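# Four arms sort items into containers by sticker color

## Task

Put every item inside the container whose color matches the color of the sticker on that item.

## Robot and tools

Robots: four identical i2rt Big YAM arms named arm1, arm2, arm3 and arm4. Each has six revolute joints, a two-finger parallel gripper and a wrist camera (arm1_cam_wrist to arm4_cam_wrist) that rides on top of the hand looking toward the fingertips. Fixed room cameras: cam_room_a1, cam_room_a2, cam_room_b1, cam_room_b2. Reach is roughly 1.0 m from the joint1 axis.

Frames: everything is in one shared scene frame, origin on the floor, +z up, lengths in metres. Arm feet (base_link, each facing its own +x): arm1 at (-0.644, +1.377, +0.914), quat_wxyz (+0.682, +0.007, +0.004, +0.731); arm2 at (-0.655, -0.555, +0.928), (+0.747, +0.002, +0.000, -0.665); arm3 at (+0.651, -1.332, +0.868), (+0.663, -0.004, -0.006, -0.748); arm4 at (+0.648, +0.477, +0.879), (+0.687, +0.001, +0.003, +0.727). The reported hand point lies between the finger pads, about 1 cm short of the tips. The fingers extend along the hand's +z axis and close along its y axis. The printed hand position may be off, more so when the arm is stretched. hand_target is where the hand would be at the joint targets currently held; under load the hand may sit short of it.

Tool move: each key arm1..arm4 carries that arm's own part (a separate object per arm); arms not named get nothing new. Inside an arm's part:
- joints: absolute targets by name, radians for arm joints, metres for the gripper. Ranges: joint1_rad -2.879..2.879 (spin about the foot, positive counter-clockwise seen from above, 0 = toward the foot's facing), joint2_rad 0..3.141 (shoulder; 0 = upper arm back and roughly level, increasing lifts it up and over forward), joint3_rad 0..3.019 (elbow; 0 = folded, increasing opens), joint4_rad -1.692..1.57 (hand pitch, positive tips fingers up), joint5_rad -1.57..1.57 (hand yaw, positive to the arm's right), joint6_rad -2.094..2.094 (roll, positive clockwise seen from behind), gripper_m 0..0.093 (fingertip gap). Done tolerances: ±0.045, ±0.14, ±0.09, ±0.055, ±0.03, ±0.035, ±0.003.
- target: an absolute hand pose, seven numbers [x, y, z, qw, qx, qy, qz], metres plus unit quaternion in the scene frame, same layout as the printed hand line. The hand travels in a straight line from its current hand_target toward it. When target is given, joints may contain only gripper_m.
- speed: top path speed in m/s, 0.002..0.5, default 0.25; only allowed alongside target. Rotation is capped at twice that value in rad/s.
All motions in one call start together; hand paths are timed to finish together, paced by the slowest. Paths run 0.5 to 10 s and stop at 10 s if unfinished; a call never exceeds 15 s. Each control step the commanded pose is clamped to within 100 mm and 20 degrees of the measured hand, then solved by damped IK favouring position. Expect centimetre-level misses, overshoot near full stretch, and wide swings when moving by joints since joints move at different rates. Paths do not avoid obstacles or other arms. cameras picks image sources (omit or ["all"] for all, [] for none). Unknown keys make the call invalid; out-of-range values get it refused, and a refusal (or a stop interrupting a call) cancels later move, wait and finished_scene calls in the same reply.

Tool wait: seconds 0 to 10, commands nothing, returns state and images. zoom_image: camera plus region [x0, y0, x1, y1] in pixels from the top-left, at most 504 by 504, on that camera's latest image (the camera must have been in the last images). read_manual gives only licence text. finished_scene(scene) closes the current scene (give its number) and cannot be undone; the goal must hold without the robots. The first scene is practice and can be skipped.

Results: per-arm joint_positions, Joint velocities (rad/s, gripper m/s; "within noise" when still), joint torques (N m, offset, noisy, joints 3 and 4 wrap past ±28), hand and hand_target, joint_status and hand_status. A "move" line lists each arm sent a motion as done or its worst status. "as last shown" marks arms the call did not command; their status says "not commanded". Status words: off_target (stopped short, may still push); time_out (joints keep a target near where they stood and keep pushing; on_its_own lists them; resend the reported position to relax); not_followed, with "joint command not followed" or "pose unreachable" from the self- and inter-arm collision check, which may keep retrying. on_its_own "held at" shows a target, not a reading. A "pictures" line gives the image order; frames may slightly lag the state.

Gripper: when clamped on a rigid part the reading is up to about 0.005 m below its width (some grippers read up to 0.002 wider). Closed on nothing reads 0.000-0.003. Go about 0.005 m under the first-contact reading for full force (deeper for soft, small or round items). Release by commanding well above the reading. Pad force is about 50-64 N.

Avoid: items leaving the work area or hitting the floor; dropping or releasing items while moving; slams and hard shoves; arms squeezing each other (including one gripper closing on another's fingers), since the collision check may act late and ignores fingers, gripper housings and wrist cameras. Arms keep pushing on contact, which heats motors; MOTOR HOT appears near 85 °C and at 100 °C the arm goes limp for 30-60 s or more (OVER-TEMPERATURE FAULT, keys reading limit_stop_at_motor_heat; resend targets afterward). Loose objects may get nudged by outside disturbances. The simulation keeps running while you compose replies, holding the last command.

Each tool is called after "Request:" by a JSON object that holds its "method" and its "body".

## Session

Request:
{"method": "move", "body": {"arm1": {"joints":{"joint1_rad":1.6,"joint2_rad":0.9,"joint3_rad":1.3,"joint4_rad":-1.4,"joint5_rad":0.0,"joint6_rad":0.0,"gripper_m":0.093}}, "arm2": {"joints":{"joint1_rad":-1.6,"joint2_rad":0.9,"joint3_rad":1.3,"joint4_rad":-1.4,"joint5_rad":0.0,"joint6_rad":0.0,"gripper_m":0.093}}, "arm3": {"joints":{"joint1_rad":1.6,"joint2_rad":0.9,"joint3_rad":1.3,"joint4_rad":-1.4,"joint5_rad":0.0,"joint6_rad":0.0,"gripper_m":0.093}}, "arm4": {"joints":{"joint1_rad":-1.6,"joint2_rad":0.9,"joint3_rad":1.3,"joint4_rad":-1.4,"joint5_rad":0.0,"joint6_rad":0.0,"gripper_m":0.093}}, "cameras": ["all"]}}

Scene clock: 1.90 s.
Joint torques (N m): arm1=[-1.61 -1.49 13.27 0.88 0.07 0] | arm2=[0.38 -6.18 12.42 1.26 -0.05 -0.09] | arm3=[1.9 -5.3 10.13 0.87 0.1 -0.11] | arm4=[0.67 -5.66 10.22 0.5 0.05 0.17]
Motor temperatures (°C): arm1=[20 23 27 23 21 21 21] | arm2=[23 24 26 22 22 20 23] | arm3=[24 23 24 23 24 23 23] | arm4=[22 21 23 22 24 21 24]
Heat: arm1: hottest joint3_rad 27 °C; arm2: hottest joint3_rad 26 °C; arm3: hottest joint1_rad 24 °C; arm4: hottest joint5_rad 24 °C.
move: arm1 done; arm2 done; arm3 done; arm4 done
Joint velocities: within noise
arm1.joint_positions: joint1_rad=+1.595 joint2_rad=+0.904 joint3_rad=+1.273 joint4_rad=-1.391 joint5_rad=-0.002 joint6_rad=+0.007 gripper_m=+0.09306
arm1.joint_status: all done
arm1.hand: x=-0.9616 y=+1.3462 z=+1.3172 quat_wxyz=(+0.013, +0.959, +0.042, -0.278) (m; scene frame)
arm1.hand_target: x=-0.9600 y=+1.3450 z=+1.3301 quat_wxyz=(+0.012, +0.956, +0.047, -0.289) (m; scene frame)
arm1.hand_status: not commanded
arm2.joint_positions: joint1_rad=-1.597 joint2_rad=+0.911 joint3_rad=+1.283 joint4_rad=-1.386 joint5_rad=+0.000 joint6_rad=+0.015 gripper_m=+0.09310
arm2.joint_status: all done
arm2.hand: x=-0.9836 y=-0.5858 z=+1.3289 quat_wxyz=(-0.013, -0.961, -0.037, +0.273) (m; scene frame)
arm2.hand_target: x=-0.9789 y=-0.5846 z=+1.3388 quat_wxyz=(-0.011, -0.959, -0.042, +0.280) (m; scene frame)
arm2.hand_status: not commanded
arm3.joint_positions: joint1_rad=+1.591 joint2_rad=+0.910 joint3_rad=+1.289 joint4_rad=-1.395 joint5_rad=-0.001 joint6_rad=+0.006 gripper_m=+0.09306
arm3.joint_status: all done
arm3.hand: x=+0.9763 y=-1.3593 z=+1.2721 quat_wxyz=(-0.275, -0.049, -0.960, +0.019) (m; scene frame)
arm3.hand_target: x=+0.9733 y=-1.3562 z=+1.2794 quat_wxyz=(-0.282, -0.042, -0.958, +0.020) (m; scene frame)
arm3.hand_status: not commanded
arm4.joint_positions: joint1_rad=-1.598 joint2_rad=+0.911 joint3_rad=+1.278 joint4_rad=-1.389 joint5_rad=+0.001 joint6_rad=-0.012 gripper_m=+0.09311
arm4.joint_status: all done
arm4.hand: x=+0.9780 y=+0.4876 z=+1.2763 quat_wxyz=(-0.269, +0.020, -0.963, +0.000) (m; scene frame)
arm4.hand_target: x=+0.9741 y=+0.4871 z=+1.2889 quat_wxyz=(-0.279, +0.013, -0.960, -0.002) (m; scene frame)
arm4.hand_status: not commanded
pictures: arm1_cam_wrist, arm2_cam_wrist, arm3_cam_wrist, arm4_cam_wrist, cam_room_a1, cam_room_a2, cam_room_b1, cam_room_b2
Images, in order (width x height): arm1_cam_wrist 672x504, arm2_cam_wrist 672x504, arm3_cam_wrist 672x504, arm4_cam_wrist 672x504, cam_room_a1 672x504, cam_room_a2 672x504, cam_room_b1 672x504, cam_room_b2 672x504.

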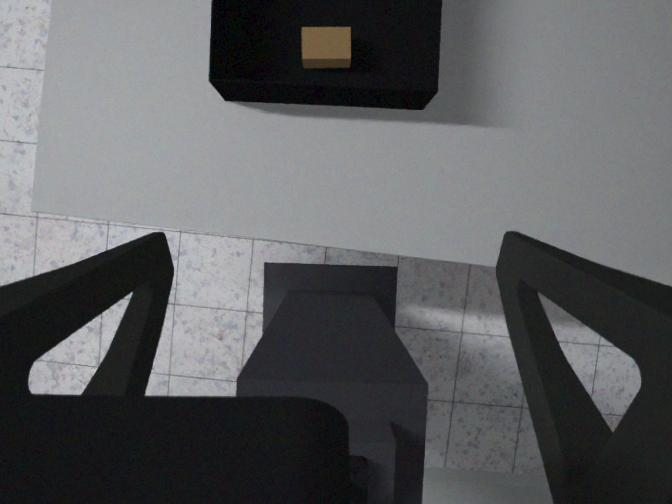

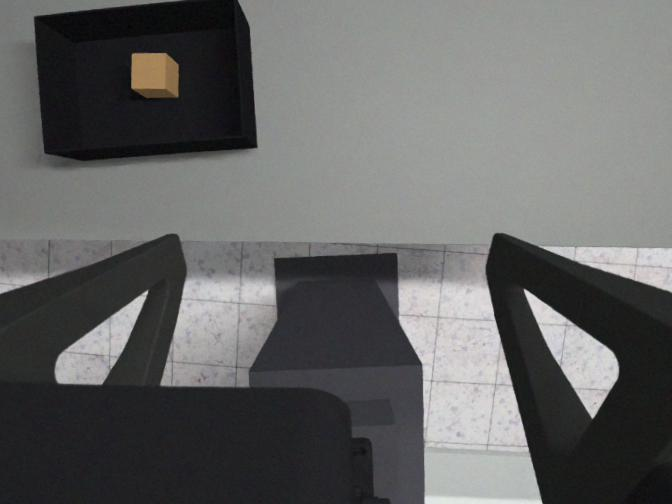

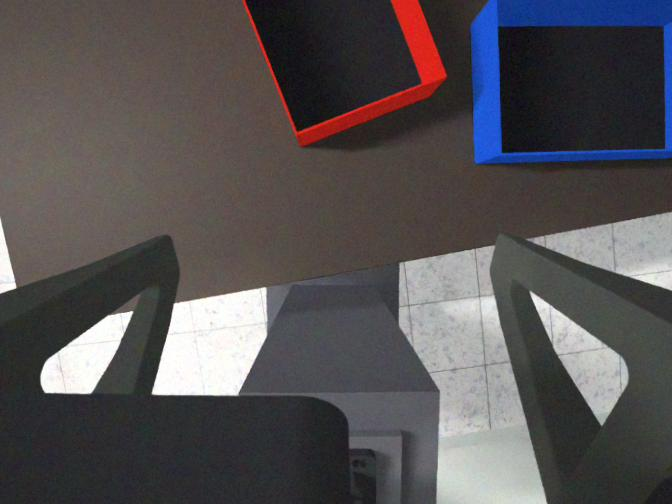

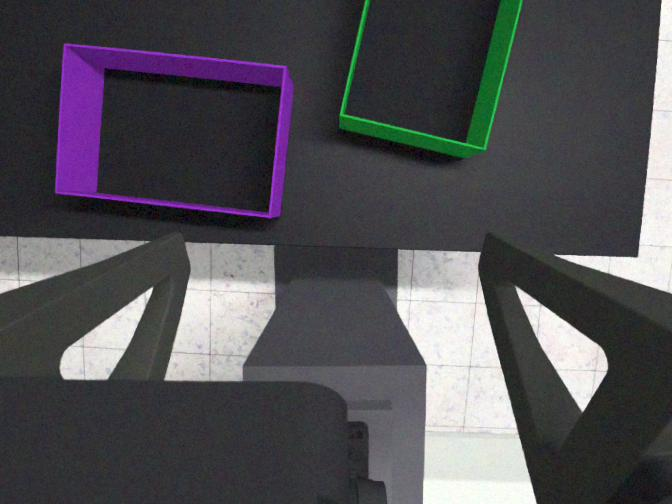

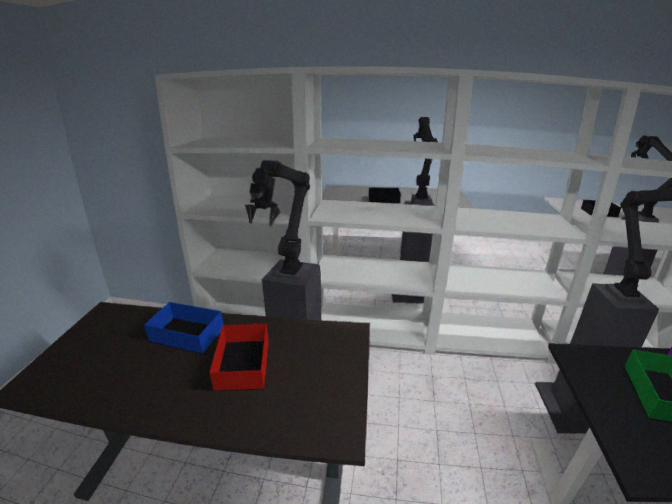

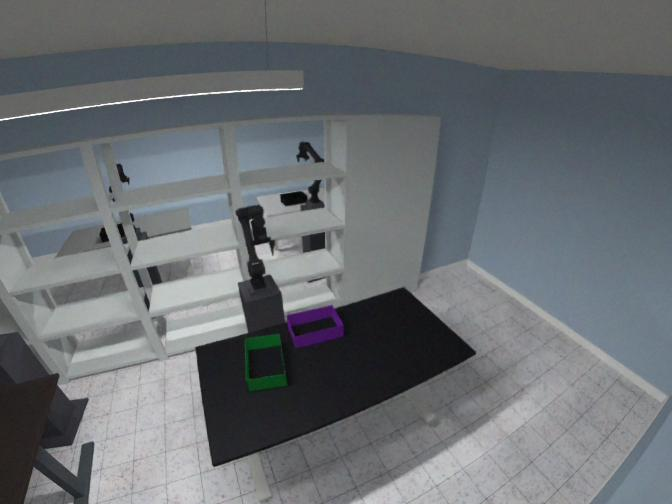

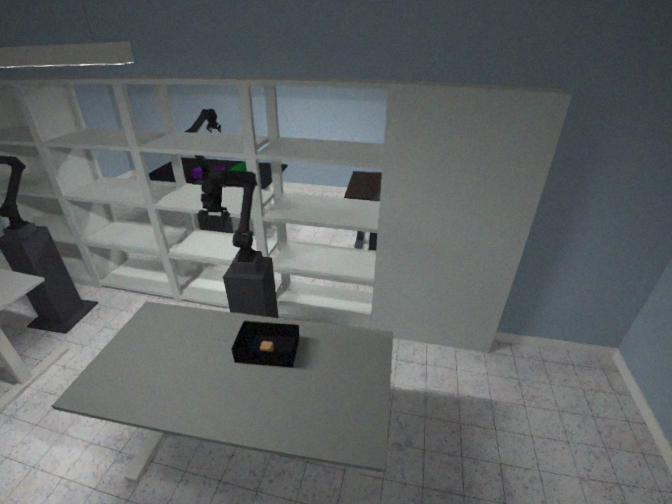

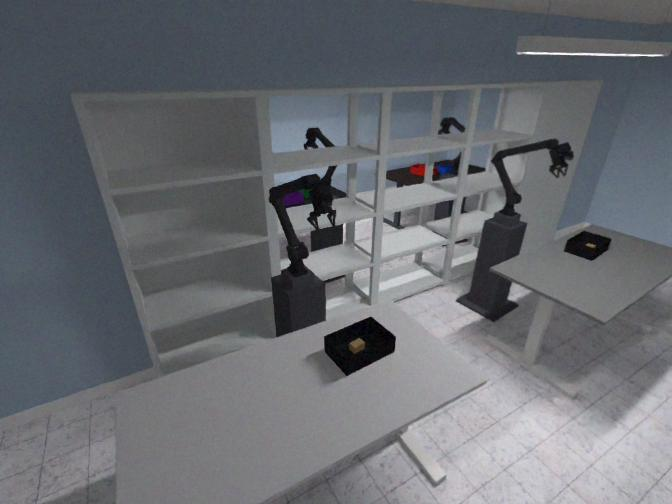

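Request:
{"method": "zoom_image", "body": {"camera": "arm1_cam_wrist", "region": [280, 10, 370, 80]}}

Request:
{"method": "zoom_image", "body": {"camera": "arm2_cam_wrist", "region": [110, 40, 200, 110]}}

Request:
{"method": "zoom_image", "body": {"camera": "cam_room_b2", "region": [330, 320, 400, 370]}}

Request:
{"method": "zoom_image", "body": {"camera": "cam_room_b1", "region": [230, 320, 300, 370]}}

Request:
{"method": "zoom_image", "body": {"camera": "cam_room_b2", "region": [560, 220, 630, 270]}}

Scaled by 5.600.

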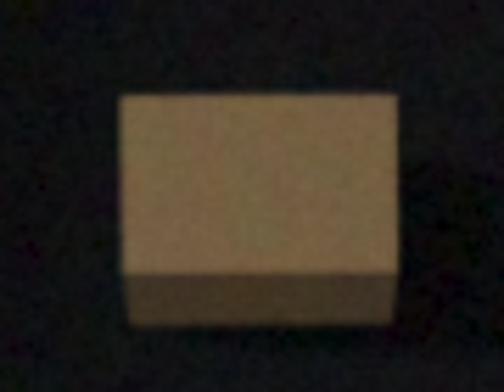

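Scaled by 5.600.

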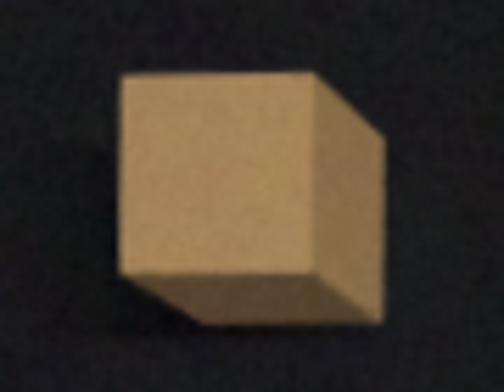

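Scaled by 7.200.

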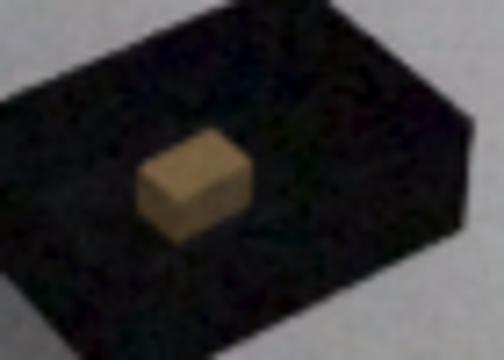

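Scaled by 7.200.

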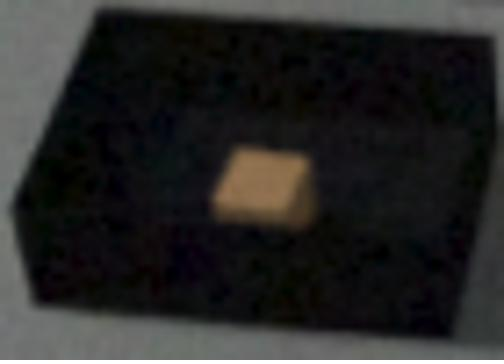

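Scaled by 7.200.

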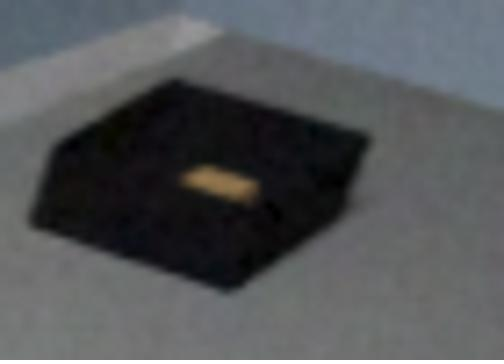

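Request:
{"method": "move", "body": {"arm1": {"target":[-1.225,1.312,0.9,-0.0076,-0.9838,-0.0429,0.1734],"speed":0.4}, "arm2": {"target":[-1.182,-0.867,0.9,-0.0071,-0.984,-0.0404,0.1735],"speed":0.4}, "cameras": ["arm1_cam_wrist","arm2_cam_wrist"]}}

Scene clock: 38.20 s.
Joint torques (N m): arm1=[-1.08 -14.1 12.53 1.51 0.08 0.06] | arm2=[0.91 -18.9 12.52 1.65 0.17 0.23] | arm3=[1.85 -5.19 10.09 0.85 0.1 -0.1] | arm4=[0.85 -5.48 10.17 0.38 0.07 0.17]
Motor temperatures (°C): arm1=[20 23 32 23 21 21 21] | arm2=[23 24 29 22 22 20 23] | arm3=[24 23 27 23 24 23 23] | arm4=[22 22 28 22 24 21 24]
Heat: arm1: hottest joint3_rad 32 °C; arm2: hottest joint3_rad 29 °C; arm3: hottest joint3_rad 27 °C; arm4: hottest joint3_rad 28 °C.
move: arm1 off_target; arm2 off_target
Joint velocities: within noise
arm1.joint_positions: joint1_rad=+1.605 joint2_rad=+1.929 joint3_rad=+1.152 joint4_rad=-0.530 joint5_rad=+0.003 joint6_rad=+0.019 gripper_m=+0.09306
arm1.joint_status: not commanded
arm1.hand: x=-1.1961 y=+1.3214 z=+0.8787 quat_wxyz=(+0.005, +0.989, +0.042, -0.139) (m; scene frame)
arm1.hand_target: x=-1.2233 y=+1.3119 z=+0.9010 quat_wxyz=(+0.008, +0.984, +0.043, -0.173) (m; scene frame)
arm1.hand_status: off_target (0.037 m and 4.0 deg from the pose sent, 0.495 m and 12.4 deg at the start)
arm2.joint_positions: joint1_rad=-1.110 joint2_rad=+1.981 joint3_rad=+1.264 joint4_rad=-0.583 joint5_rad=+0.162 joint6_rad=+0.458 gripper_m=+0.09310
arm2.joint_status: not commanded
arm2.hand: x=-1.1628 y=-0.8528 z=+0.8908 quat_wxyz=(+0.005, -0.987, -0.049, +0.155) (m; scene frame)
arm2.hand_target: x=-1.1811 y=-0.8664 z=+0.9008 quat_wxyz=(-0.007, -0.984, -0.040, +0.174) (m; scene frame)
arm2.hand_status: off_target (0.026 m and 2.7 deg from the pose sent, 0.550 m and 11.7 deg at the start)
arm3, arm4: as last shown
pictures: arm1_cam_wrist, arm2_cam_wrist
Images, in order (width x height): arm1_cam_wrist 672x504, arm2_cam_wrist 672x504.

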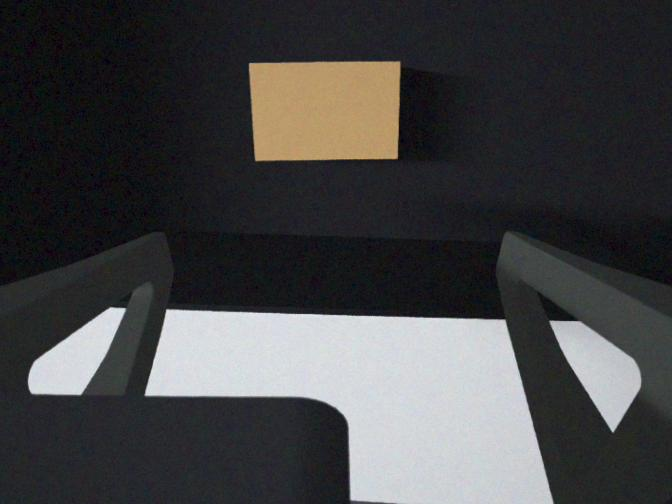

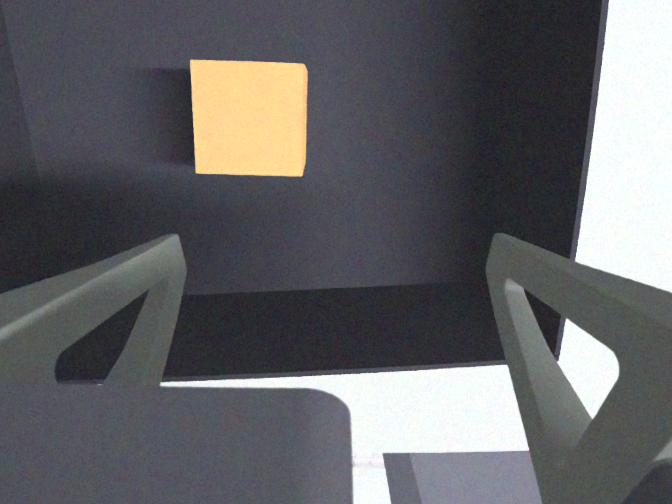

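Request:
{"method": "move", "body": {"arm1": {"target":[-1.235,1.316,0.83,-0.0076,-0.9838,-0.0429,0.1734]}, "arm2": {"target":[-1.198,-0.905,0.83,-0.0056,-0.9843,-0.0318,0.1736]}, "cameras": ["arm1_cam_wrist","arm2_cam_wrist"]}}

Scene clock: 60.27 s.
Joint torques (N m): arm1=[-1.73 -15.5 10.89 1.42 -0.05 0.04] | arm2=[0.79 -20.72 11.73 1.69 0.36 0.22] | arm3=[1.85 -5.3 10.1 0.84 0.11 -0.11] | arm4=[0.67 -5.48 10.36 0.44 0.06 0.19]
Motor temperatures (°C): arm1=[20 25 32 23 21 21 21] | arm2=[23 25 33 22 22 20 23] | arm3=[24 23 28 23 24 23 23] | arm4=[22 22 30 22 24 21 24]
Heat: arm1: hottest joint3_rad 32 °C; arm2: hottest joint3_rad 33 °C; arm3: hottest joint3_rad 28 °C; arm4: hottest joint3_rad 30 °C.
move: arm1 off_target; arm2 off_target
Joint velocities: within noise
arm1.joint_positions: joint1_rad=+1.605 joint2_rad=+2.078 joint3_rad=+1.166 joint4_rad=-0.389 joint5_rad=+0.003 joint6_rad=+0.020 gripper_m=+0.09306
arm1.joint_status: not commanded
arm1.hand: x=-1.2069 y=+1.3205 z=+0.8122 quat_wxyz=(+0.005, +0.989, +0.041, -0.142) (m; scene frame)
arm1.hand_target: x=-1.2338 y=+1.3160 z=+0.8311 quat_wxyz=(+0.008, +0.984, +0.043, -0.174) (m; scene frame)
arm1.hand_status: off_target (0.034 m and 3.7 deg from the pose sent, 0.063 m and 4.0 deg at the start)
arm2.joint_positions: joint1_rad=-1.068 joint2_rad=+2.171 joint3_rad=+1.378 joint4_rad=-0.516 joint5_rad=+0.176 joint6_rad=+0.514 gripper_m=+0.09310
arm2.joint_status: not commanded
arm2.hand: x=-1.1795 y=-0.8920 z=+0.8237 quat_wxyz=(+0.005, -0.987, -0.041, +0.156) (m; scene frame)
arm2.hand_target: x=-1.1971 y=-0.9045 z=+0.8306 quat_wxyz=(-0.006, -0.984, -0.032, +0.174) (m; scene frame)
arm2.hand_status: off_target (0.023 m and 2.6 deg from the pose sent, 0.087 m and 3.1 deg at the start)
arm3, arm4: as last shown
pictures: arm1_cam_wrist, arm2_cam_wrist
Images, in order (width x height): arm1_cam_wrist 672x504, arm2_cam_wrist 672x504.

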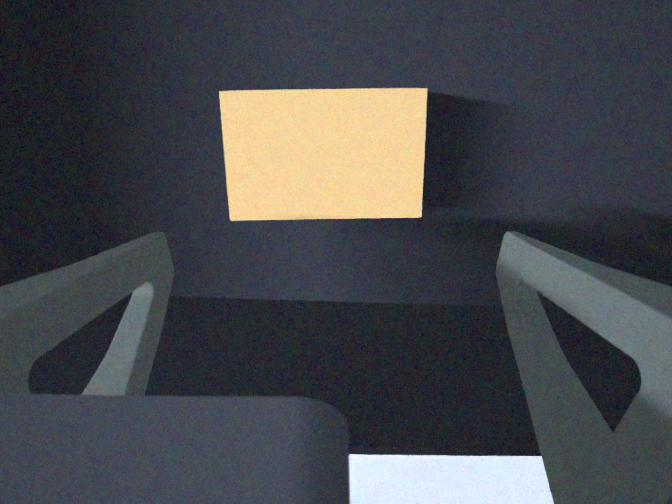

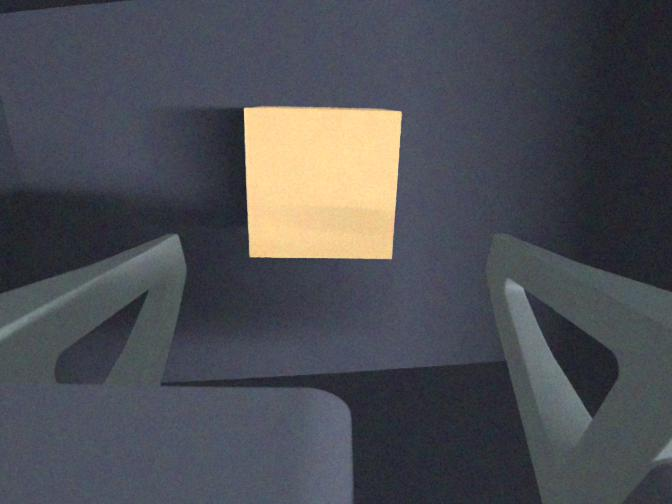

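Request:
{"method": "move", "body": {"arm1": {"target":[-1.2385,1.312,0.748,-0.0076,-0.9838,-0.0429,0.1734]}, "arm2": {"target":[-1.2,-0.907,0.752,-0.0056,-0.9843,-0.0318,0.1736]}, "cameras": ["arm1_cam_wrist","arm2_cam_wrist"]}}

Scene clock: 74.87 s.
Joint torques (N m): arm1=[-1.03 -16.26 9.02 1.48 0.08 0.05] | arm2=[0.91 -21.71 10.33 1.91 0.34 0.22] | arm3=[1.9 -5.48 10.1 0.91 0.1 -0.11] | arm4=[0.62 -5.42 10.28 0.53 0.09 0.15]
Motor temperatures (°C): arm1=[20 25 33 23 21 21 21] | arm2=[23 26 32 22 22 20 23] | arm3=[24 23 28 23 24 23 23] | arm4=[22 22 31 22 24 21 24]
Heat: arm1: hottest joint3_rad 33 °C; arm2: hottest joint3_rad 32 °C; arm3: hottest joint3_rad 28 °C; arm4: hottest joint3_rad 31 °C.
move: arm1 off_target; arm2 off_target
Joint velocities: within noise
arm1.joint_positions: joint1_rad=+1.605 joint2_rad=+2.257 joint3_rad=+1.200 joint4_rad=-0.237 joint5_rad=+0.003 joint6_rad=+0.023 gripper_m=+0.09306
arm1.joint_status: not commanded
arm1.hand: x=-1.2128 y=+1.3202 z=+0.7337 quat_wxyz=(+0.006, +0.989, +0.040, -0.145) (m; scene frame)
arm1.hand_target: x=-1.2375 y=+1.3119 z=+0.7489 quat_wxyz=(+0.008, +0.984, +0.043, -0.173) (m; scene frame)
arm1.hand_status: off_target (0.031 m and 3.3 deg from the pose sent, 0.072 m and 3.7 deg at the start)
arm2.joint_positions: joint1_rad=-1.068 joint2_rad=+2.327 joint3_rad=+1.413 joint4_rad=-0.396 joint5_rad=+0.177 joint6_rad=+0.516 gripper_m=+0.09310
arm2.joint_status: not commanded
arm2.hand: x=-1.1829 y=-0.8941 z=+0.7477 quat_wxyz=(+0.006, -0.987, -0.040, +0.155) (m; scene frame)
arm2.hand_target: x=-1.1993 y=-0.9067 z=+0.7529 quat_wxyz=(-0.006, -0.984, -0.032, +0.174) (m; scene frame)
arm2.hand_status: off_target (0.022 m and 2.7 deg from the pose sent, 0.076 m and 2.6 deg at the start)
arm3, arm4: as last shown
pictures: arm1_cam_wrist, arm2_cam_wrist
Images, in order (width x height): arm1_cam_wrist 672x504, arm2_cam_wrist 672x504.

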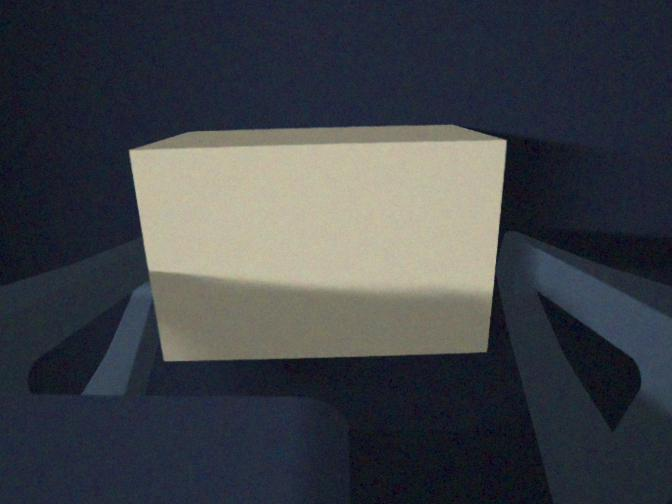

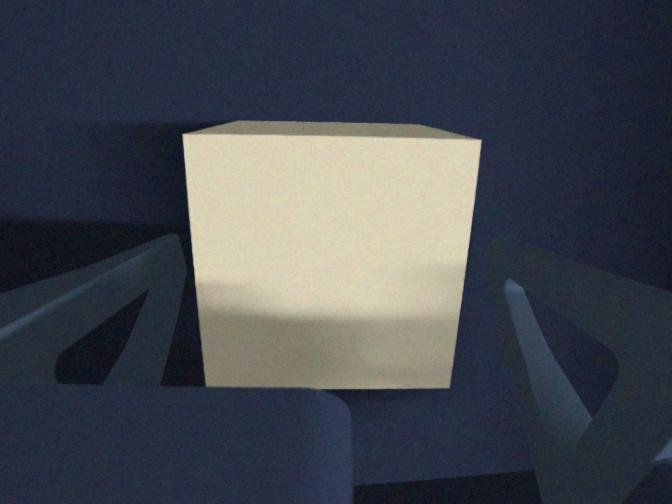

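Request:
{"method": "move", "body": {"arm1": {"target":[-1.252,1.311,0.757,-0.0076,-0.9838,-0.0429,0.1734]}, "arm2": {"target":[-1.208,-0.9075,0.755,-0.0056,-0.9843,-0.0318,0.1736]}, "cameras": ["arm1_cam_wrist","arm2_cam_wrist"]}}

Request:
{"method": "move", "body": {"arm1": {"joints":{"gripper_m":0.053}}, "arm2": {"joints":{"gripper_m":0.032}}, "cameras": ["arm1_cam_wrist","arm2_cam_wrist"]}}

Scene clock: 83.47 s.
Joint torques (N m): arm1=[-0.91 -16.97 9.37 0.55 0.08 0.06] | arm2=[0.26 -21.36 10.59 1.25 0.26 0.14] | arm3=[1.73 -5.3 10.1 0.87 0.1 -0.11] | arm4=[0.44 -5.3 10.29 0.49 0.1 0.15]
Motor temperatures (°C): arm1=[20 25 32 23 21 21 21] | arm2=[23 26 32 22 22 20 23] | arm3=[24 23 29 23 24 23 23] | arm4=[22 22 31 22 24 21 24]
Heat: arm1: hottest joint3_rad 32 °C; arm2: hottest joint3_rad 32 °C; arm3: hottest joint3_rad 29 °C; arm4: hottest joint3_rad 31 °C.
move: arm1 off_target; arm2 off_target
Joint velocities: within noise
arm1.joint_positions: joint1_rad=+1.605 joint2_rad=+2.257 joint3_rad=+1.245 joint4_rad=-0.256 joint5_rad=+0.003 joint6_rad=+0.023 gripper_m=+0.09306
arm1.joint_status: not commanded
arm1.hand: x=-1.2337 y=+1.3180 z=+0.7448 quat_wxyz=(+0.006, +0.987, +0.040, -0.158) (m; scene frame)
arm1.hand_target: x=-1.2515 y=+1.3109 z=+0.7575 quat_wxyz=(+0.008, +0.984, +0.043, -0.174) (m; scene frame)
arm1.hand_status: off_target (0.023 m and 1.8 deg from the pose sent, 0.046 m and 3.3 deg at the start)
arm2.joint_positions: joint1_rad=-1.068 joint2_rad=+2.327 joint3_rad=+1.438 joint4_rad=-0.396 joint5_rad=+0.177 joint6_rad=+0.516 gripper_m=+0.09310
arm2.joint_status: not commanded
arm2.hand: x=-1.1937 y=-0.9018 z=+0.7552 quat_wxyz=(-0.001, -0.985, -0.039, +0.166) (m; scene frame)
arm2.hand_target: x=-1.2074 y=-0.9072 z=+0.7554 quat_wxyz=(-0.006, -0.984, -0.032, +0.174) (m; scene frame)
arm2.hand_status: off_target (0.015 m and 1.4 deg from the pose sent, 0.029 m and 2.7 deg at the start)
arm3, arm4: as last shown
pictures: arm1_cam_wrist, arm2_cam_wrist
Images, in order (width x height): arm1_cam_wrist 672x504, arm2_cam_wrist 672x504.

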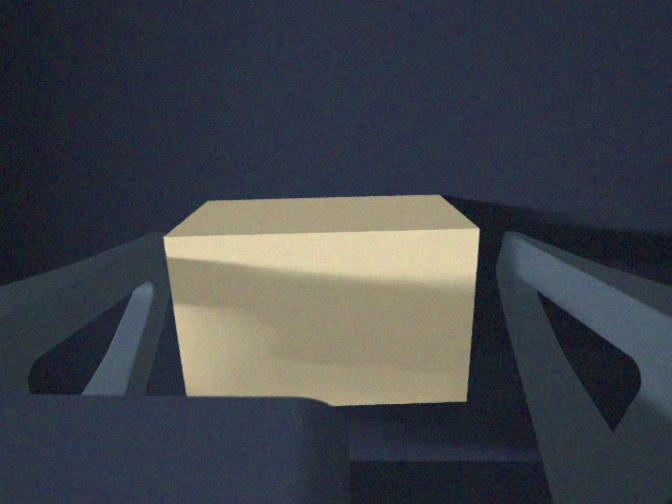

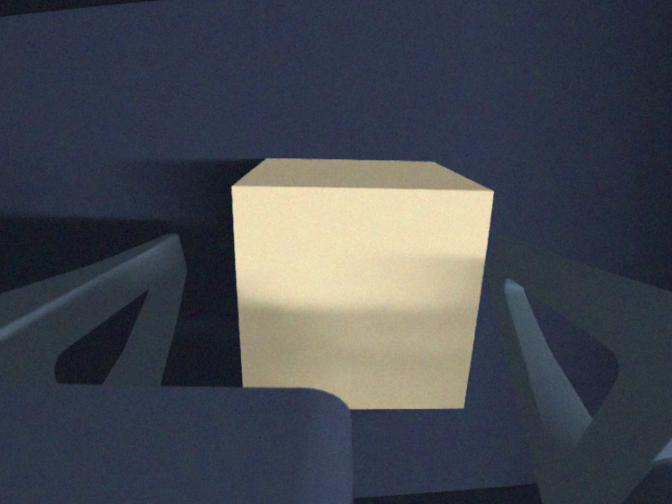

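Scene clock: 84.10 s.
Joint torques (N m): arm1=[-0.56 -16.56 9.39 0.42 0.05 0.05] | arm2=[0.38 -21.36 10.59 1.21 0.27 0.15] | arm3=[1.96 -5.36 10.1 0.85 0.11 -0.11] | arm4=[1.03 -5.42 10.28 0.46 0.05 0.16]
Motor temperatures (°C): arm1=[20 25 32 23 21 21 21] | arm2=[23 26 32 22 22 20 23] | arm3=[24 23 29 23 24 23 23] | arm4=[22 22 31 22 24 21 24]
Heat: arm1: hottest joint3_rad 32 °C; arm2: hottest joint3_rad 32 °C; arm3: hottest joint3_rad 29 °C; arm4: hottest joint3_rad 31 °C.
move: arm1 off_target; arm2 off_target
Joint velocities: within noise
arm1.joint_positions: joint1_rad=+1.605 joint2_rad=+2.257 joint3_rad=+1.246 joint4_rad=-0.256 joint5_rad=+0.003 joint6_rad=+0.023 gripper_m=+0.06895
arm1.joint_status: gripper_m off_target (ended at +0.06897, target +0.05300)
arm1.hand: x=-1.2338 y=+1.3180 z=+0.7448 quat_wxyz=(+0.006, +0.987, +0.040, -0.158) (m; scene frame)
arm1.hand_target: x=-1.2515 y=+1.3109 z=+0.7575 quat_wxyz=(+0.008, +0.984, +0.043, -0.174) (m; scene frame)
arm1.hand_status: not commanded
arm2.joint_positions: joint1_rad=-1.068 joint2_rad=+2.327 joint3_rad=+1.438 joint4_rad=-0.396 joint5_rad=+0.177 joint6_rad=+0.516 gripper_m=+0.05286
arm2.joint_status: gripper_m off_target (ended at +0.05290, target +0.03200)
arm2.hand: x=-1.1937 y=-0.9018 z=+0.7552 quat_wxyz=(-0.001, -0.985, -0.039, +0.166) (m; scene frame)
arm2.hand_target: x=-1.2074 y=-0.9072 z=+0.7554 quat_wxyz=(-0.006, -0.984, -0.032, +0.174) (m; scene frame)
arm2.hand_status: not commanded
arm3, arm4: as last shown
pictures: arm1_cam_wrist, arm2_cam_wrist
Images, in order (width x height): arm1_cam_wrist 672x504, arm2_cam_wrist 672x504.

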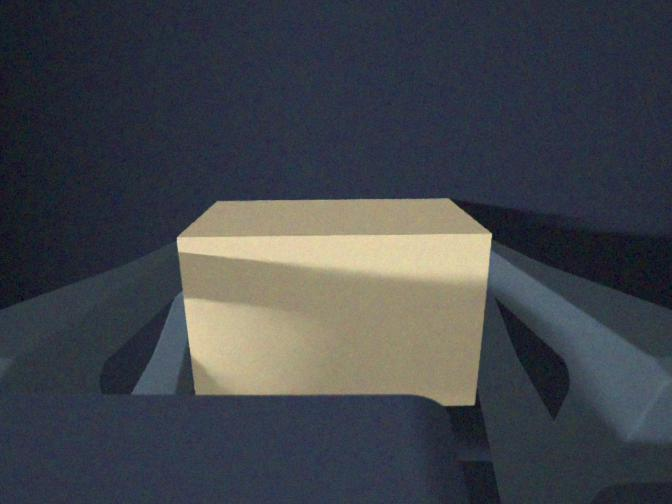

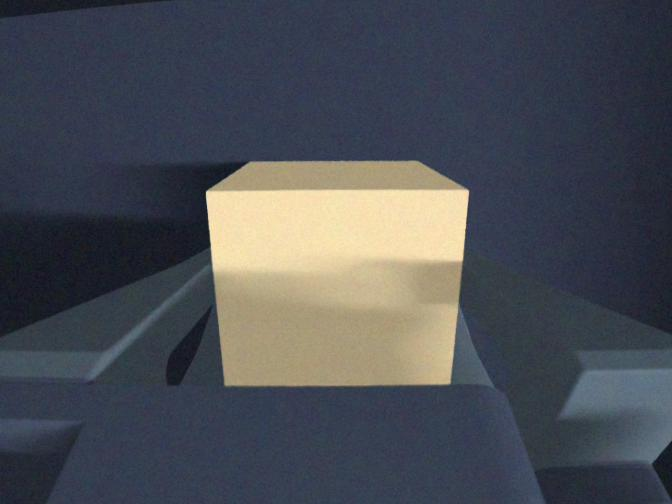

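Request:
{"method": "move", "body": {"arm1": {"target":[-1.21,1.316,0.98,-0.0076,-0.9838,-0.0429,0.1734],"speed":0.3}, "arm2": {"target":[-1.16,-0.88,0.98,-0.0056,-0.9843,-0.0318,0.1736],"speed":0.3}, "cameras": []}}

Request:
{"method": "move", "body": {"arm1": {"joints":{"joint1_rad":1.6,"joint2_rad":0.9,"joint3_rad":1.3,"joint4_rad":0.1,"joint5_rad":0.0,"joint6_rad":0.0}}, "arm2": {"joints":{"joint1_rad":-1.5,"joint2_rad":0.9,"joint3_rad":1.3,"joint4_rad":0.1,"joint5_rad":0.0,"joint6_rad":0.0}}, "cameras": ["cam_room_b1","cam_room_b2"]}}

Scene clock: 94.13 s.
Joint torques (N m): arm1=[-1.08 -13.22 11.3 0.55 0.04 0.02] | arm2=[1.08 -18.96 9.16 0.91 0.35 0.21] | arm3=[1.9 -5.3 10.04 0.84 0.09 -0.11] | arm4=[0.62 -5.66 10.26 0.55 0.09 0.15]
Motor temperatures (°C): arm1=[20 25 32 23 21 21 21] | arm2=[23 26 32 22 22 20 23] | arm3=[24 23 29 23 24 23 23] | arm4=[22 22 32 22 24 21 24]
Heat: arm1: hottest joint3_rad 32 °C; arm2: hottest joint3_rad 32 °C; arm3: hottest joint3_rad 29 °C; arm4: hottest joint3_rad 32 °C.
move: arm1 off_target; arm2 off_target
Joint velocities: within noise
arm1.joint_positions: joint1_rad=+1.605 joint2_rad=+1.775 joint3_rad=+1.206 joint4_rad=-0.682 joint5_rad=+0.003 joint6_rad=+0.023 gripper_m=+0.06895
arm1.joint_status: not commanded
arm1.hand: x=-1.2040 y=+1.3201 z=+0.9711 quat_wxyz=(+0.007, +0.985, +0.040, -0.167) (m; scene frame)
arm1.hand_target: x=-1.2099 y=+1.3160 z=+0.9800 quat_wxyz=(+0.008, +0.984, +0.043, -0.173) (m; scene frame)
arm1.hand_status: off_target (0.012 m and 0.9 deg from the pose sent, 0.236 m and 1.8 deg at the start)
arm2.joint_positions: joint1_rad=-1.068 joint2_rad=+1.851 joint3_rad=+1.353 joint4_rad=-0.741 joint5_rad=+0.178 joint6_rad=+0.517 gripper_m=+0.05286
arm2.joint_status: not commanded
arm2.hand: x=-1.1668 y=-0.8828 z=+0.9896 quat_wxyz=(-0.013, -0.982, -0.036, +0.185) (m; scene frame)
arm2.hand_target: x=-1.1600 y=-0.8801 z=+0.9802 quat_wxyz=(-0.006, -0.984, -0.032, +0.174) (m; scene frame)
arm2.hand_status: off_target (0.012 m and 1.7 deg from the pose sent, 0.228 m and 1.3 deg at the start)
arm3, arm4: as last shown
pictures: none
No camera images: "cameras" was empty.

Scene clock: 95.87 s.
Joint torques (N m): arm1=[-2.73 -1.96 11.89 1.51 -0.01 -0.04] | arm2=[0.67 -5.25 11.62 2.25 -0.04 -0.08] | arm3=[1.85 -5.42 10.09 0.83 0.1 -0.11] | arm4=[0.5 -5.66 10.35 0.51 0.06 0.18]
Motor temperatures (°C): arm1=[20 25 32 23 21 21 22] | arm2=[23 26 32 22 22 20 23] | arm3=[24 23 29 23 24 23 23] | arm4=[22 22 32 22 24 21 24]
Heat: arm1: hottest joint3_rad 32 °C; arm2: hottest joint3_rad 32 °C; arm3: hottest joint3_rad 29 °C; arm4: hottest joint3_rad 32 °C.
move: arm1 done; arm2 done
Joint velocities: within noise
arm1.joint_positions: joint1_rad=+1.605 joint2_rad=+0.908 joint3_rad=+1.289 joint4_rad=+0.097 joint5_rad=+0.002 joint6_rad=+0.008 gripper_m=+0.06895
arm1.joint_status: all done
arm1.hand: x=-1.0455 y=+1.3334 z=+1.6464 quat_wxyz=(+0.046, +0.512, +0.026, -0.857) (m; scene frame)
arm1.hand_target: x=-1.0376 y=+1.3360 z=+1.6562 quat_wxyz=(+0.041, +0.503, +0.026, -0.863) (m; scene frame)
arm1.hand_status: not commanded
arm2.joint_positions: joint1_rad=-1.500 joint2_rad=+0.899 joint3_rad=+1.295 joint4_rad=+0.096 joint5_rad=+0.001 joint6_rad=+0.014 gripper_m=+0.05287
arm2.joint_status: all done
arm2.hand: x=-1.0582 y=-0.6336 z=+1.6595 quat_wxyz=(-0.086, -0.513, -0.046, +0.853) (m; scene frame)
arm2.hand_target: x=-1.0569 y=-0.6331 z=+1.6630 quat_wxyz=(-0.080, -0.509, -0.049, +0.856) (m; scene frame)
arm2.hand_status: not commanded
arm3, arm4: as last shown
pictures: cam_room_b1, cam_room_b2
Images, in order (width x height): cam_room_b1 672x504, cam_room_b2 672x504.

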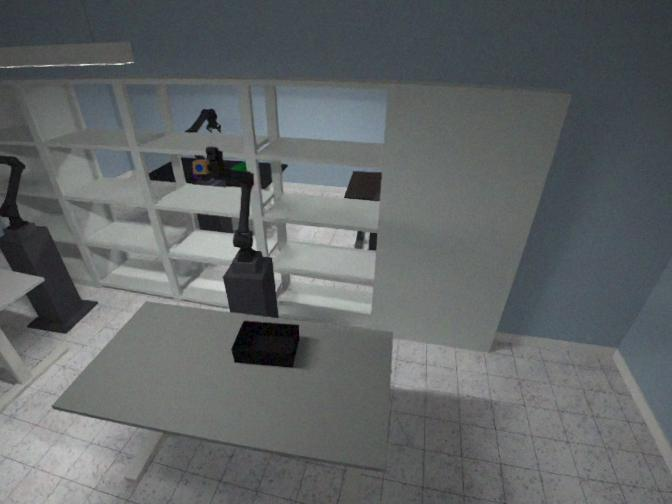

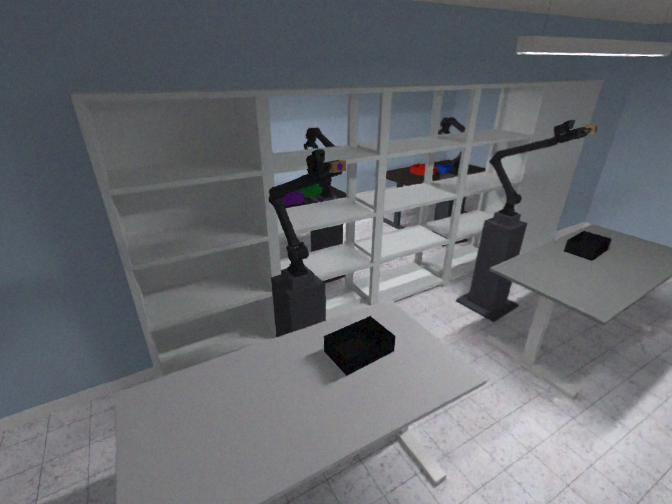

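Request:
{"method": "zoom_image", "body": {"camera": "cam_room_b1", "region": [180, 150, 230, 190]}}

Request:
{"method": "zoom_image", "body": {"camera": "cam_room_b2", "region": [320, 150, 370, 190]}}

Request:
{"method": "zoom_image", "body": {"camera": "cam_room_b2", "region": [560, 110, 610, 150]}}

Scaled by 10.080.

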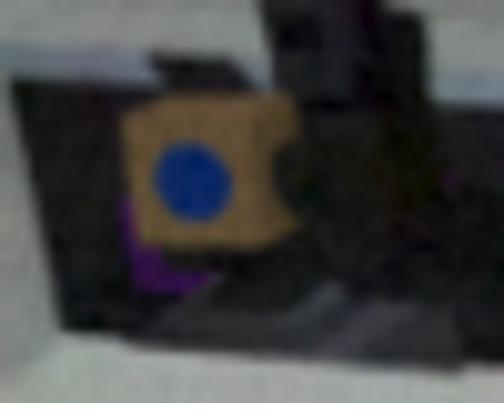

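Scaled by 10.080.

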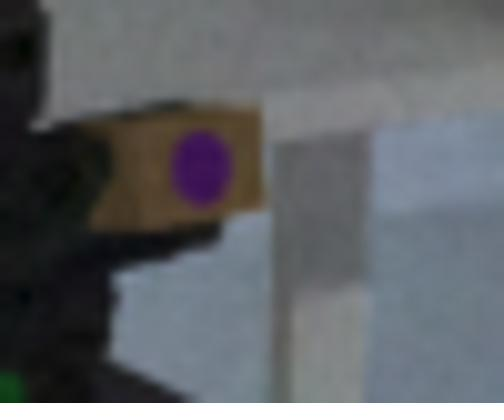

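Scaled by 10.080.

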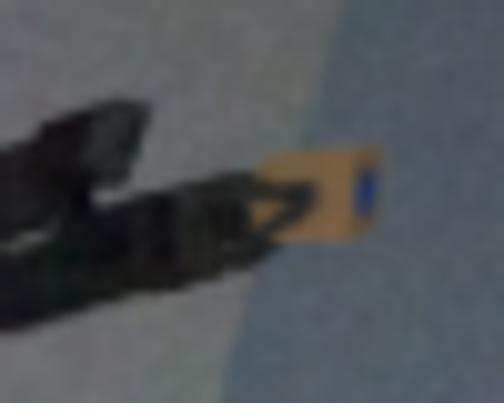

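Request:
{"method": "move", "body": {"arm1": {"joints":{"joint1_rad":-2.246,"joint2_rad":0.85,"joint3_rad":1.3,"joint4_rad":-1.45,"joint5_rad":0.0,"joint6_rad":0.0}}, "arm2": {"joints":{"joint1_rad":0.936,"joint2_rad":0.85,"joint3_rad":1.3,"joint4_rad":-1.45,"joint5_rad":0.0,"joint6_rad":0.0}}, "arm3": {"joints":{"joint1_rad":-2.0,"joint2_rad":0.8,"joint3_rad":1.3,"joint4_rad":-1.4}}, "arm4": {"joints":{"joint1_rad":0.9,"joint2_rad":0.8,"joint3_rad":1.3,"joint4_rad":-1.4}}, "cameras": ["arm1_cam_wrist","arm2_cam_wrist"]}}

Request:
{"method": "move", "body": {"arm1": {"target":[-0.266,1.115,1.17,0.1657,0.2937,0.94,-0.0518],"speed":0.4}, "arm2": {"target":[-0.256,-0.784,1.17,0.1678,0.2532,0.9517,-0.0446],"speed":0.4}, "cameras": ["arm1_cam_wrist","arm2_cam_wrist"]}}

Request:
{"method": "move", "body": {"arm1": {"target":[-0.02,0.945,1.1,0.1657,0.2937,0.94,-0.0518],"speed":0.4}, "arm2": {"target":[0.0,-0.93,1.11,0.1678,0.2532,0.9517,-0.0446],"speed":0.4}, "cameras": ["arm1_cam_wrist","arm2_cam_wrist"]}}

Scene clock: 118.17 s.
Joint torques (N m): arm1=[-2.32 -1.61 11.88 0.83 -0.01 -0.04] | arm2=[1.03 -4.54 11.21 1.37 0.09 -0.06] | arm3=[0.44 -3.37 9.91 1.03 -0.06 -0.1] | arm4=[0.91 -2.26 9.92 0.81 0.16 0.14]
Motor temperatures (°C): arm1=[20 25 34 23 21 21 22] | arm2=[23 26 31 22 22 20 24] | arm3=[24 23 29 23 24 23 23] | arm4=[22 22 33 22 24 21 24]
Heat: arm1: hottest joint3_rad 34 °C; arm2: hottest joint3_rad 31 °C; arm3: hottest joint3_rad 29 °C; arm4: hottest joint3_rad 33 °C.
move: arm1 done; arm2 done; arm3 done; arm4 done
Joint velocities: within noise
arm1.joint_positions: joint1_rad=-2.240 joint2_rad=+0.862 joint3_rad=+1.287 joint4_rad=-1.442 joint5_rad=+0.002 joint6_rad=+0.006 gripper_m=+0.06904
arm1.joint_status: all done
arm1.hand: x=-0.3870 y=+1.2036 z=+1.3203 quat_wxyz=(-0.254, -0.287, -0.920, +0.082) (m; scene frame)
arm1.hand_target: x=-0.3912 y=+1.2049 z=+1.3286 quat_wxyz=(-0.261, -0.286, -0.918, +0.085) (m; scene frame)
arm1.hand_status: not commanded
arm2.joint_positions: joint1_rad=+0.933 joint2_rad=+0.855 joint3_rad=+1.295 joint4_rad=-1.438 joint5_rad=-0.003 joint6_rad=+0.012 gripper_m=+0.05285
arm2.joint_status: all done
arm2.hand: x=-0.3927 y=-0.7077 z=+1.3447 quat_wxyz=(-0.274, -0.253, -0.926, +0.068) (m; scene frame)
arm2.hand_target: x=-0.3957 y=-0.7053 z=+1.3472 quat_wxyz=(-0.273, -0.246, -0.927, +0.070) (m; scene frame)
arm2.hand_status: not commanded
arm3.joint_positions: joint1_rad=-1.990 joint2_rad=+0.807 joint3_rad=+1.289 joint4_rad=-1.395 joint5_rad=+0.002 joint6_rad=+0.005 gripper_m=+0.09306
arm3.joint_status: all done
arm3.hand: x=+0.3955 y=-1.1721 z=+1.2989 quat_wxyz=(+0.080, -0.912, +0.257, +0.310) (m; scene frame)
arm3.hand_target: x=+0.3993 y=-1.1712 z=+1.3051 quat_wxyz=(+0.083, -0.910, +0.258, +0.315) (m; scene frame)
arm3.hand_status: not commanded
arm4.joint_positions: joint1_rad=+0.898 joint2_rad=+0.798 joint3_rad=+1.278 joint4_rad=-1.389 joint5_rad=-0.002 joint6_rad=-0.011 gripper_m=+0.09311
arm4.joint_status: all done
arm4.hand: x=+0.4086 y=+0.6500 z=+1.3114 quat_wxyz=(-0.097, +0.902, -0.282, -0.311) (m; scene frame)
arm4.hand_target: x=+0.4094 y=+0.6491 z=+1.3197 quat_wxyz=(-0.097, +0.899, -0.286, -0.315) (m; scene frame)
arm4.hand_status: not commanded
pictures: arm1_cam_wrist, arm2_cam_wrist
Images, in order (width x height): arm1_cam_wrist 672x504, arm2_cam_wrist 672x504.

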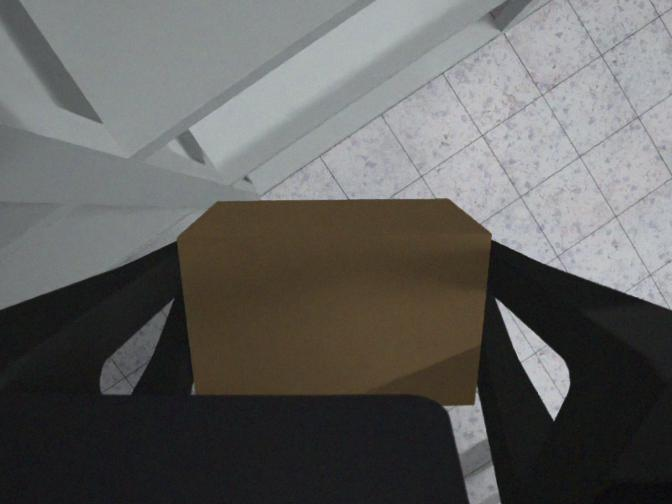

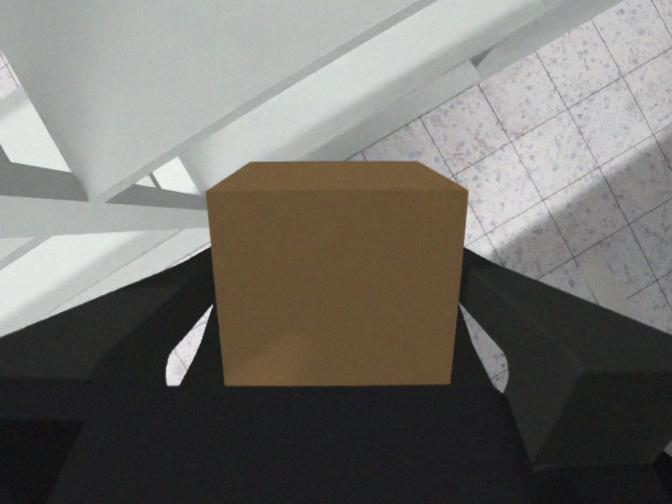

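Scene clock: 119.53 s.
Joint torques (N m): arm1=[-3.14 -9.47 14.5 1.44 -0.06 -0.06] | arm2=[1.2 -13.45 13.16 1.99 0.15 -0.02] | arm3=[0.56 -3.37 9.91 0.98 -0.06 -0.1] | arm4=[1.38 -2.26 9.98 0.76 0.16 0.14]
Motor temperatures (°C): arm1=[20 25 34 23 21 21 22] | arm2=[23 26 31 22 22 20 24] | arm3=[24 23 29 23 24 23 23] | arm4=[22 22 33 22 24 21 24]
Heat: arm1: hottest joint3_rad 34 °C; arm2: hottest joint3_rad 31 °C; arm3: hottest joint3_rad 29 °C; arm4: hottest joint3_rad 33 °C.
move: arm1 off_target; arm2 off_target
Joint velocities: within noise
arm1.joint_positions: joint1_rad=-2.242 joint2_rad=+1.319 joint3_rad=+1.210 joint4_rad=-1.166 joint5_rad=-0.007 joint6_rad=+0.003 gripper_m=+0.06904
arm1.joint_status: not commanded
arm1.hand: x=-0.2733 y=+1.1255 z=+1.1446 quat_wxyz=(-0.134, -0.294, -0.945, +0.041) (m; scene frame)
arm1.hand_target: x=-0.2668 y=+1.1157 z=+1.1702 quat_wxyz=(-0.166, -0.293, -0.940, +0.052) (m; scene frame)
arm1.hand_status: off_target (0.028 m and 3.9 deg from the pose sent, 0.212 m and 11.0 deg at the start)
arm2.joint_positions: joint1_rad=+0.933 joint2_rad=+1.338 joint3_rad=+1.192 joint4_rad=-1.130 joint5_rad=+0.001 joint6_rad=+0.012 gripper_m=+0.05285
arm2.joint_status: not commanded
arm2.hand: x=-0.2655 y=-0.7806 z=+1.1522 quat_wxyz=(-0.143, -0.261, -0.954, +0.036) (m; scene frame)
arm2.hand_target: x=-0.2565 y=-0.7837 z=+1.1702 quat_wxyz=(-0.168, -0.253, -0.952, +0.045) (m; scene frame)
arm2.hand_status: off_target (0.020 m and 3.2 deg from the pose sent, 0.235 m and 12.8 deg at the start)
arm3, arm4: as last shown
pictures: arm1_cam_wrist, arm2_cam_wrist
Images, in order (width x height): arm1_cam_wrist 672x504, arm2_cam_wrist 672x504.

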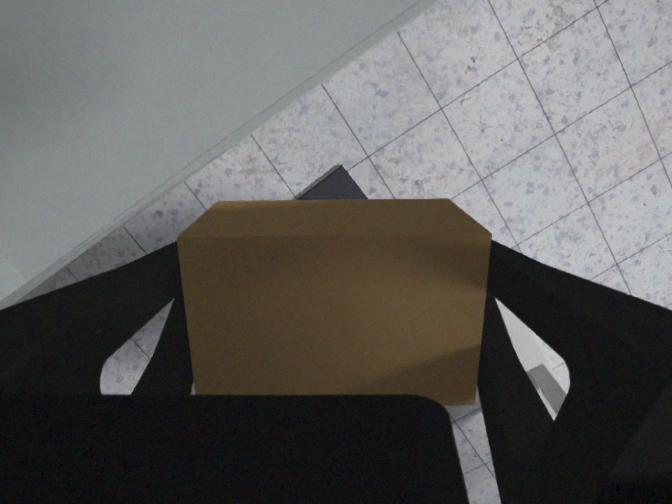

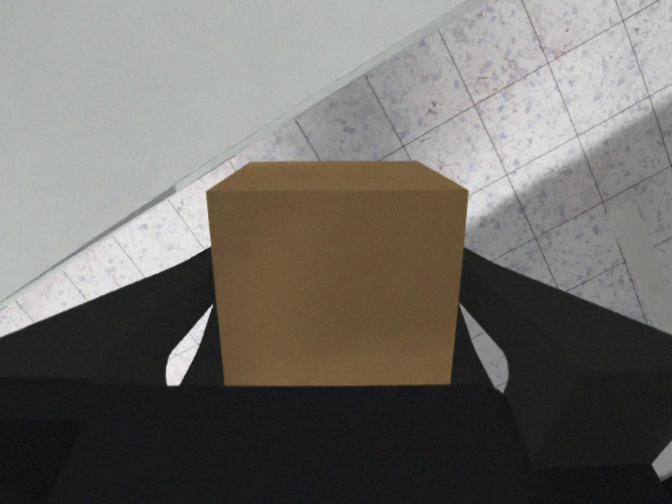

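Scene clock: 121.30 s.
Joint torques (N m): arm1=[-2.32 -20.19 17.22 0.69 0.01 -0.01] | arm2=[1.2 -23.06 16.68 0.91 0.13 -0.03] | arm3=[0.44 -3.31 9.92 0.99 -0.06 -0.09] | arm4=[1.08 -2.08 10 0.54 0.17 0.18]
Motor temperatures (°C): arm1=[20 25 34 23 21 21 22] | arm2=[23 26 32 22 22 20 24] | arm3=[24 23 29 23 24 23 23] | arm4=[22 22 33 22 24 21 24]
Heat: arm1: hottest joint3_rad 34 °C; arm2: hottest joint3_rad 32 °C; arm3: hottest joint3_rad 29 °C; arm4: hottest joint3_rad 33 °C.
move: arm1 off_target; arm2 off_target
Joint velocities: within noise
arm1.joint_positions: joint1_rad=-2.242 joint2_rad=+2.146 joint3_rad=+2.121 joint4_rad=-1.238 joint5_rad=-0.007 joint6_rad=+0.003 gripper_m=+0.06904
arm1.joint_status: not commanded
arm1.hand: x=-0.0301 y=+0.9577 z=+1.0705 quat_wxyz=(-0.139, -0.294, -0.945, +0.043) (m; scene frame)
arm1.hand_target: x=-0.0215 y=+0.9462 z=+1.1002 quat_wxyz=(-0.166, -0.293, -0.940, +0.052) (m; scene frame)
arm1.hand_status: off_target (0.034 m and 3.2 deg from the pose sent, 0.314 m and 4.0 deg at the start)
arm2.joint_positions: joint1_rad=+0.933 joint2_rad=+2.132 joint3_rad=+2.098 joint4_rad=-1.217 joint5_rad=+0.001 joint6_rad=+0.012 gripper_m=+0.05285
arm2.joint_status: not commanded
arm2.hand: x=-0.0140 y=-0.9247 z=+1.0965 quat_wxyz=(-0.154, -0.260, -0.952, +0.039) (m; scene frame)
arm2.hand_target: x=-0.0010 y=-0.9294 z=+1.1100 quat_wxyz=(-0.169, -0.253, -0.952, +0.045) (m; scene frame)
arm2.hand_status: off_target (0.020 m and 1.9 deg from the pose sent, 0.308 m and 3.2 deg at the start)
arm3, arm4: as last shown
pictures: arm1_cam_wrist, arm2_cam_wrist
Images, in order (width x height): arm1_cam_wrist 672x504, arm2_cam_wrist 672x504.

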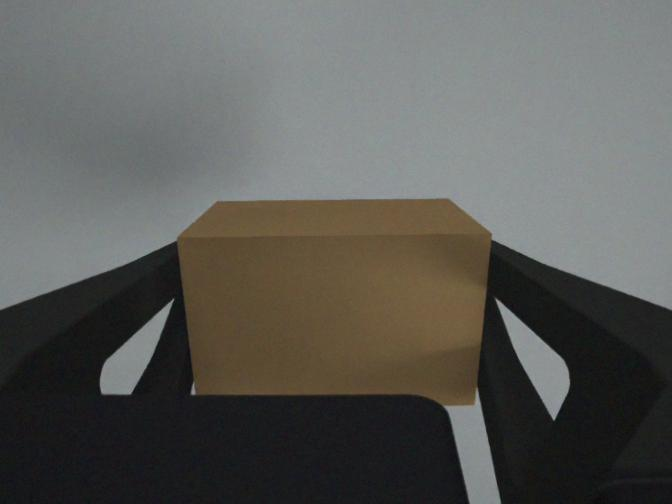

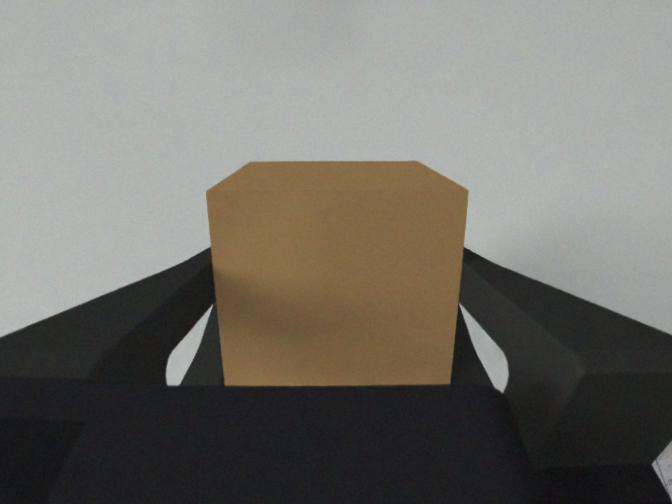

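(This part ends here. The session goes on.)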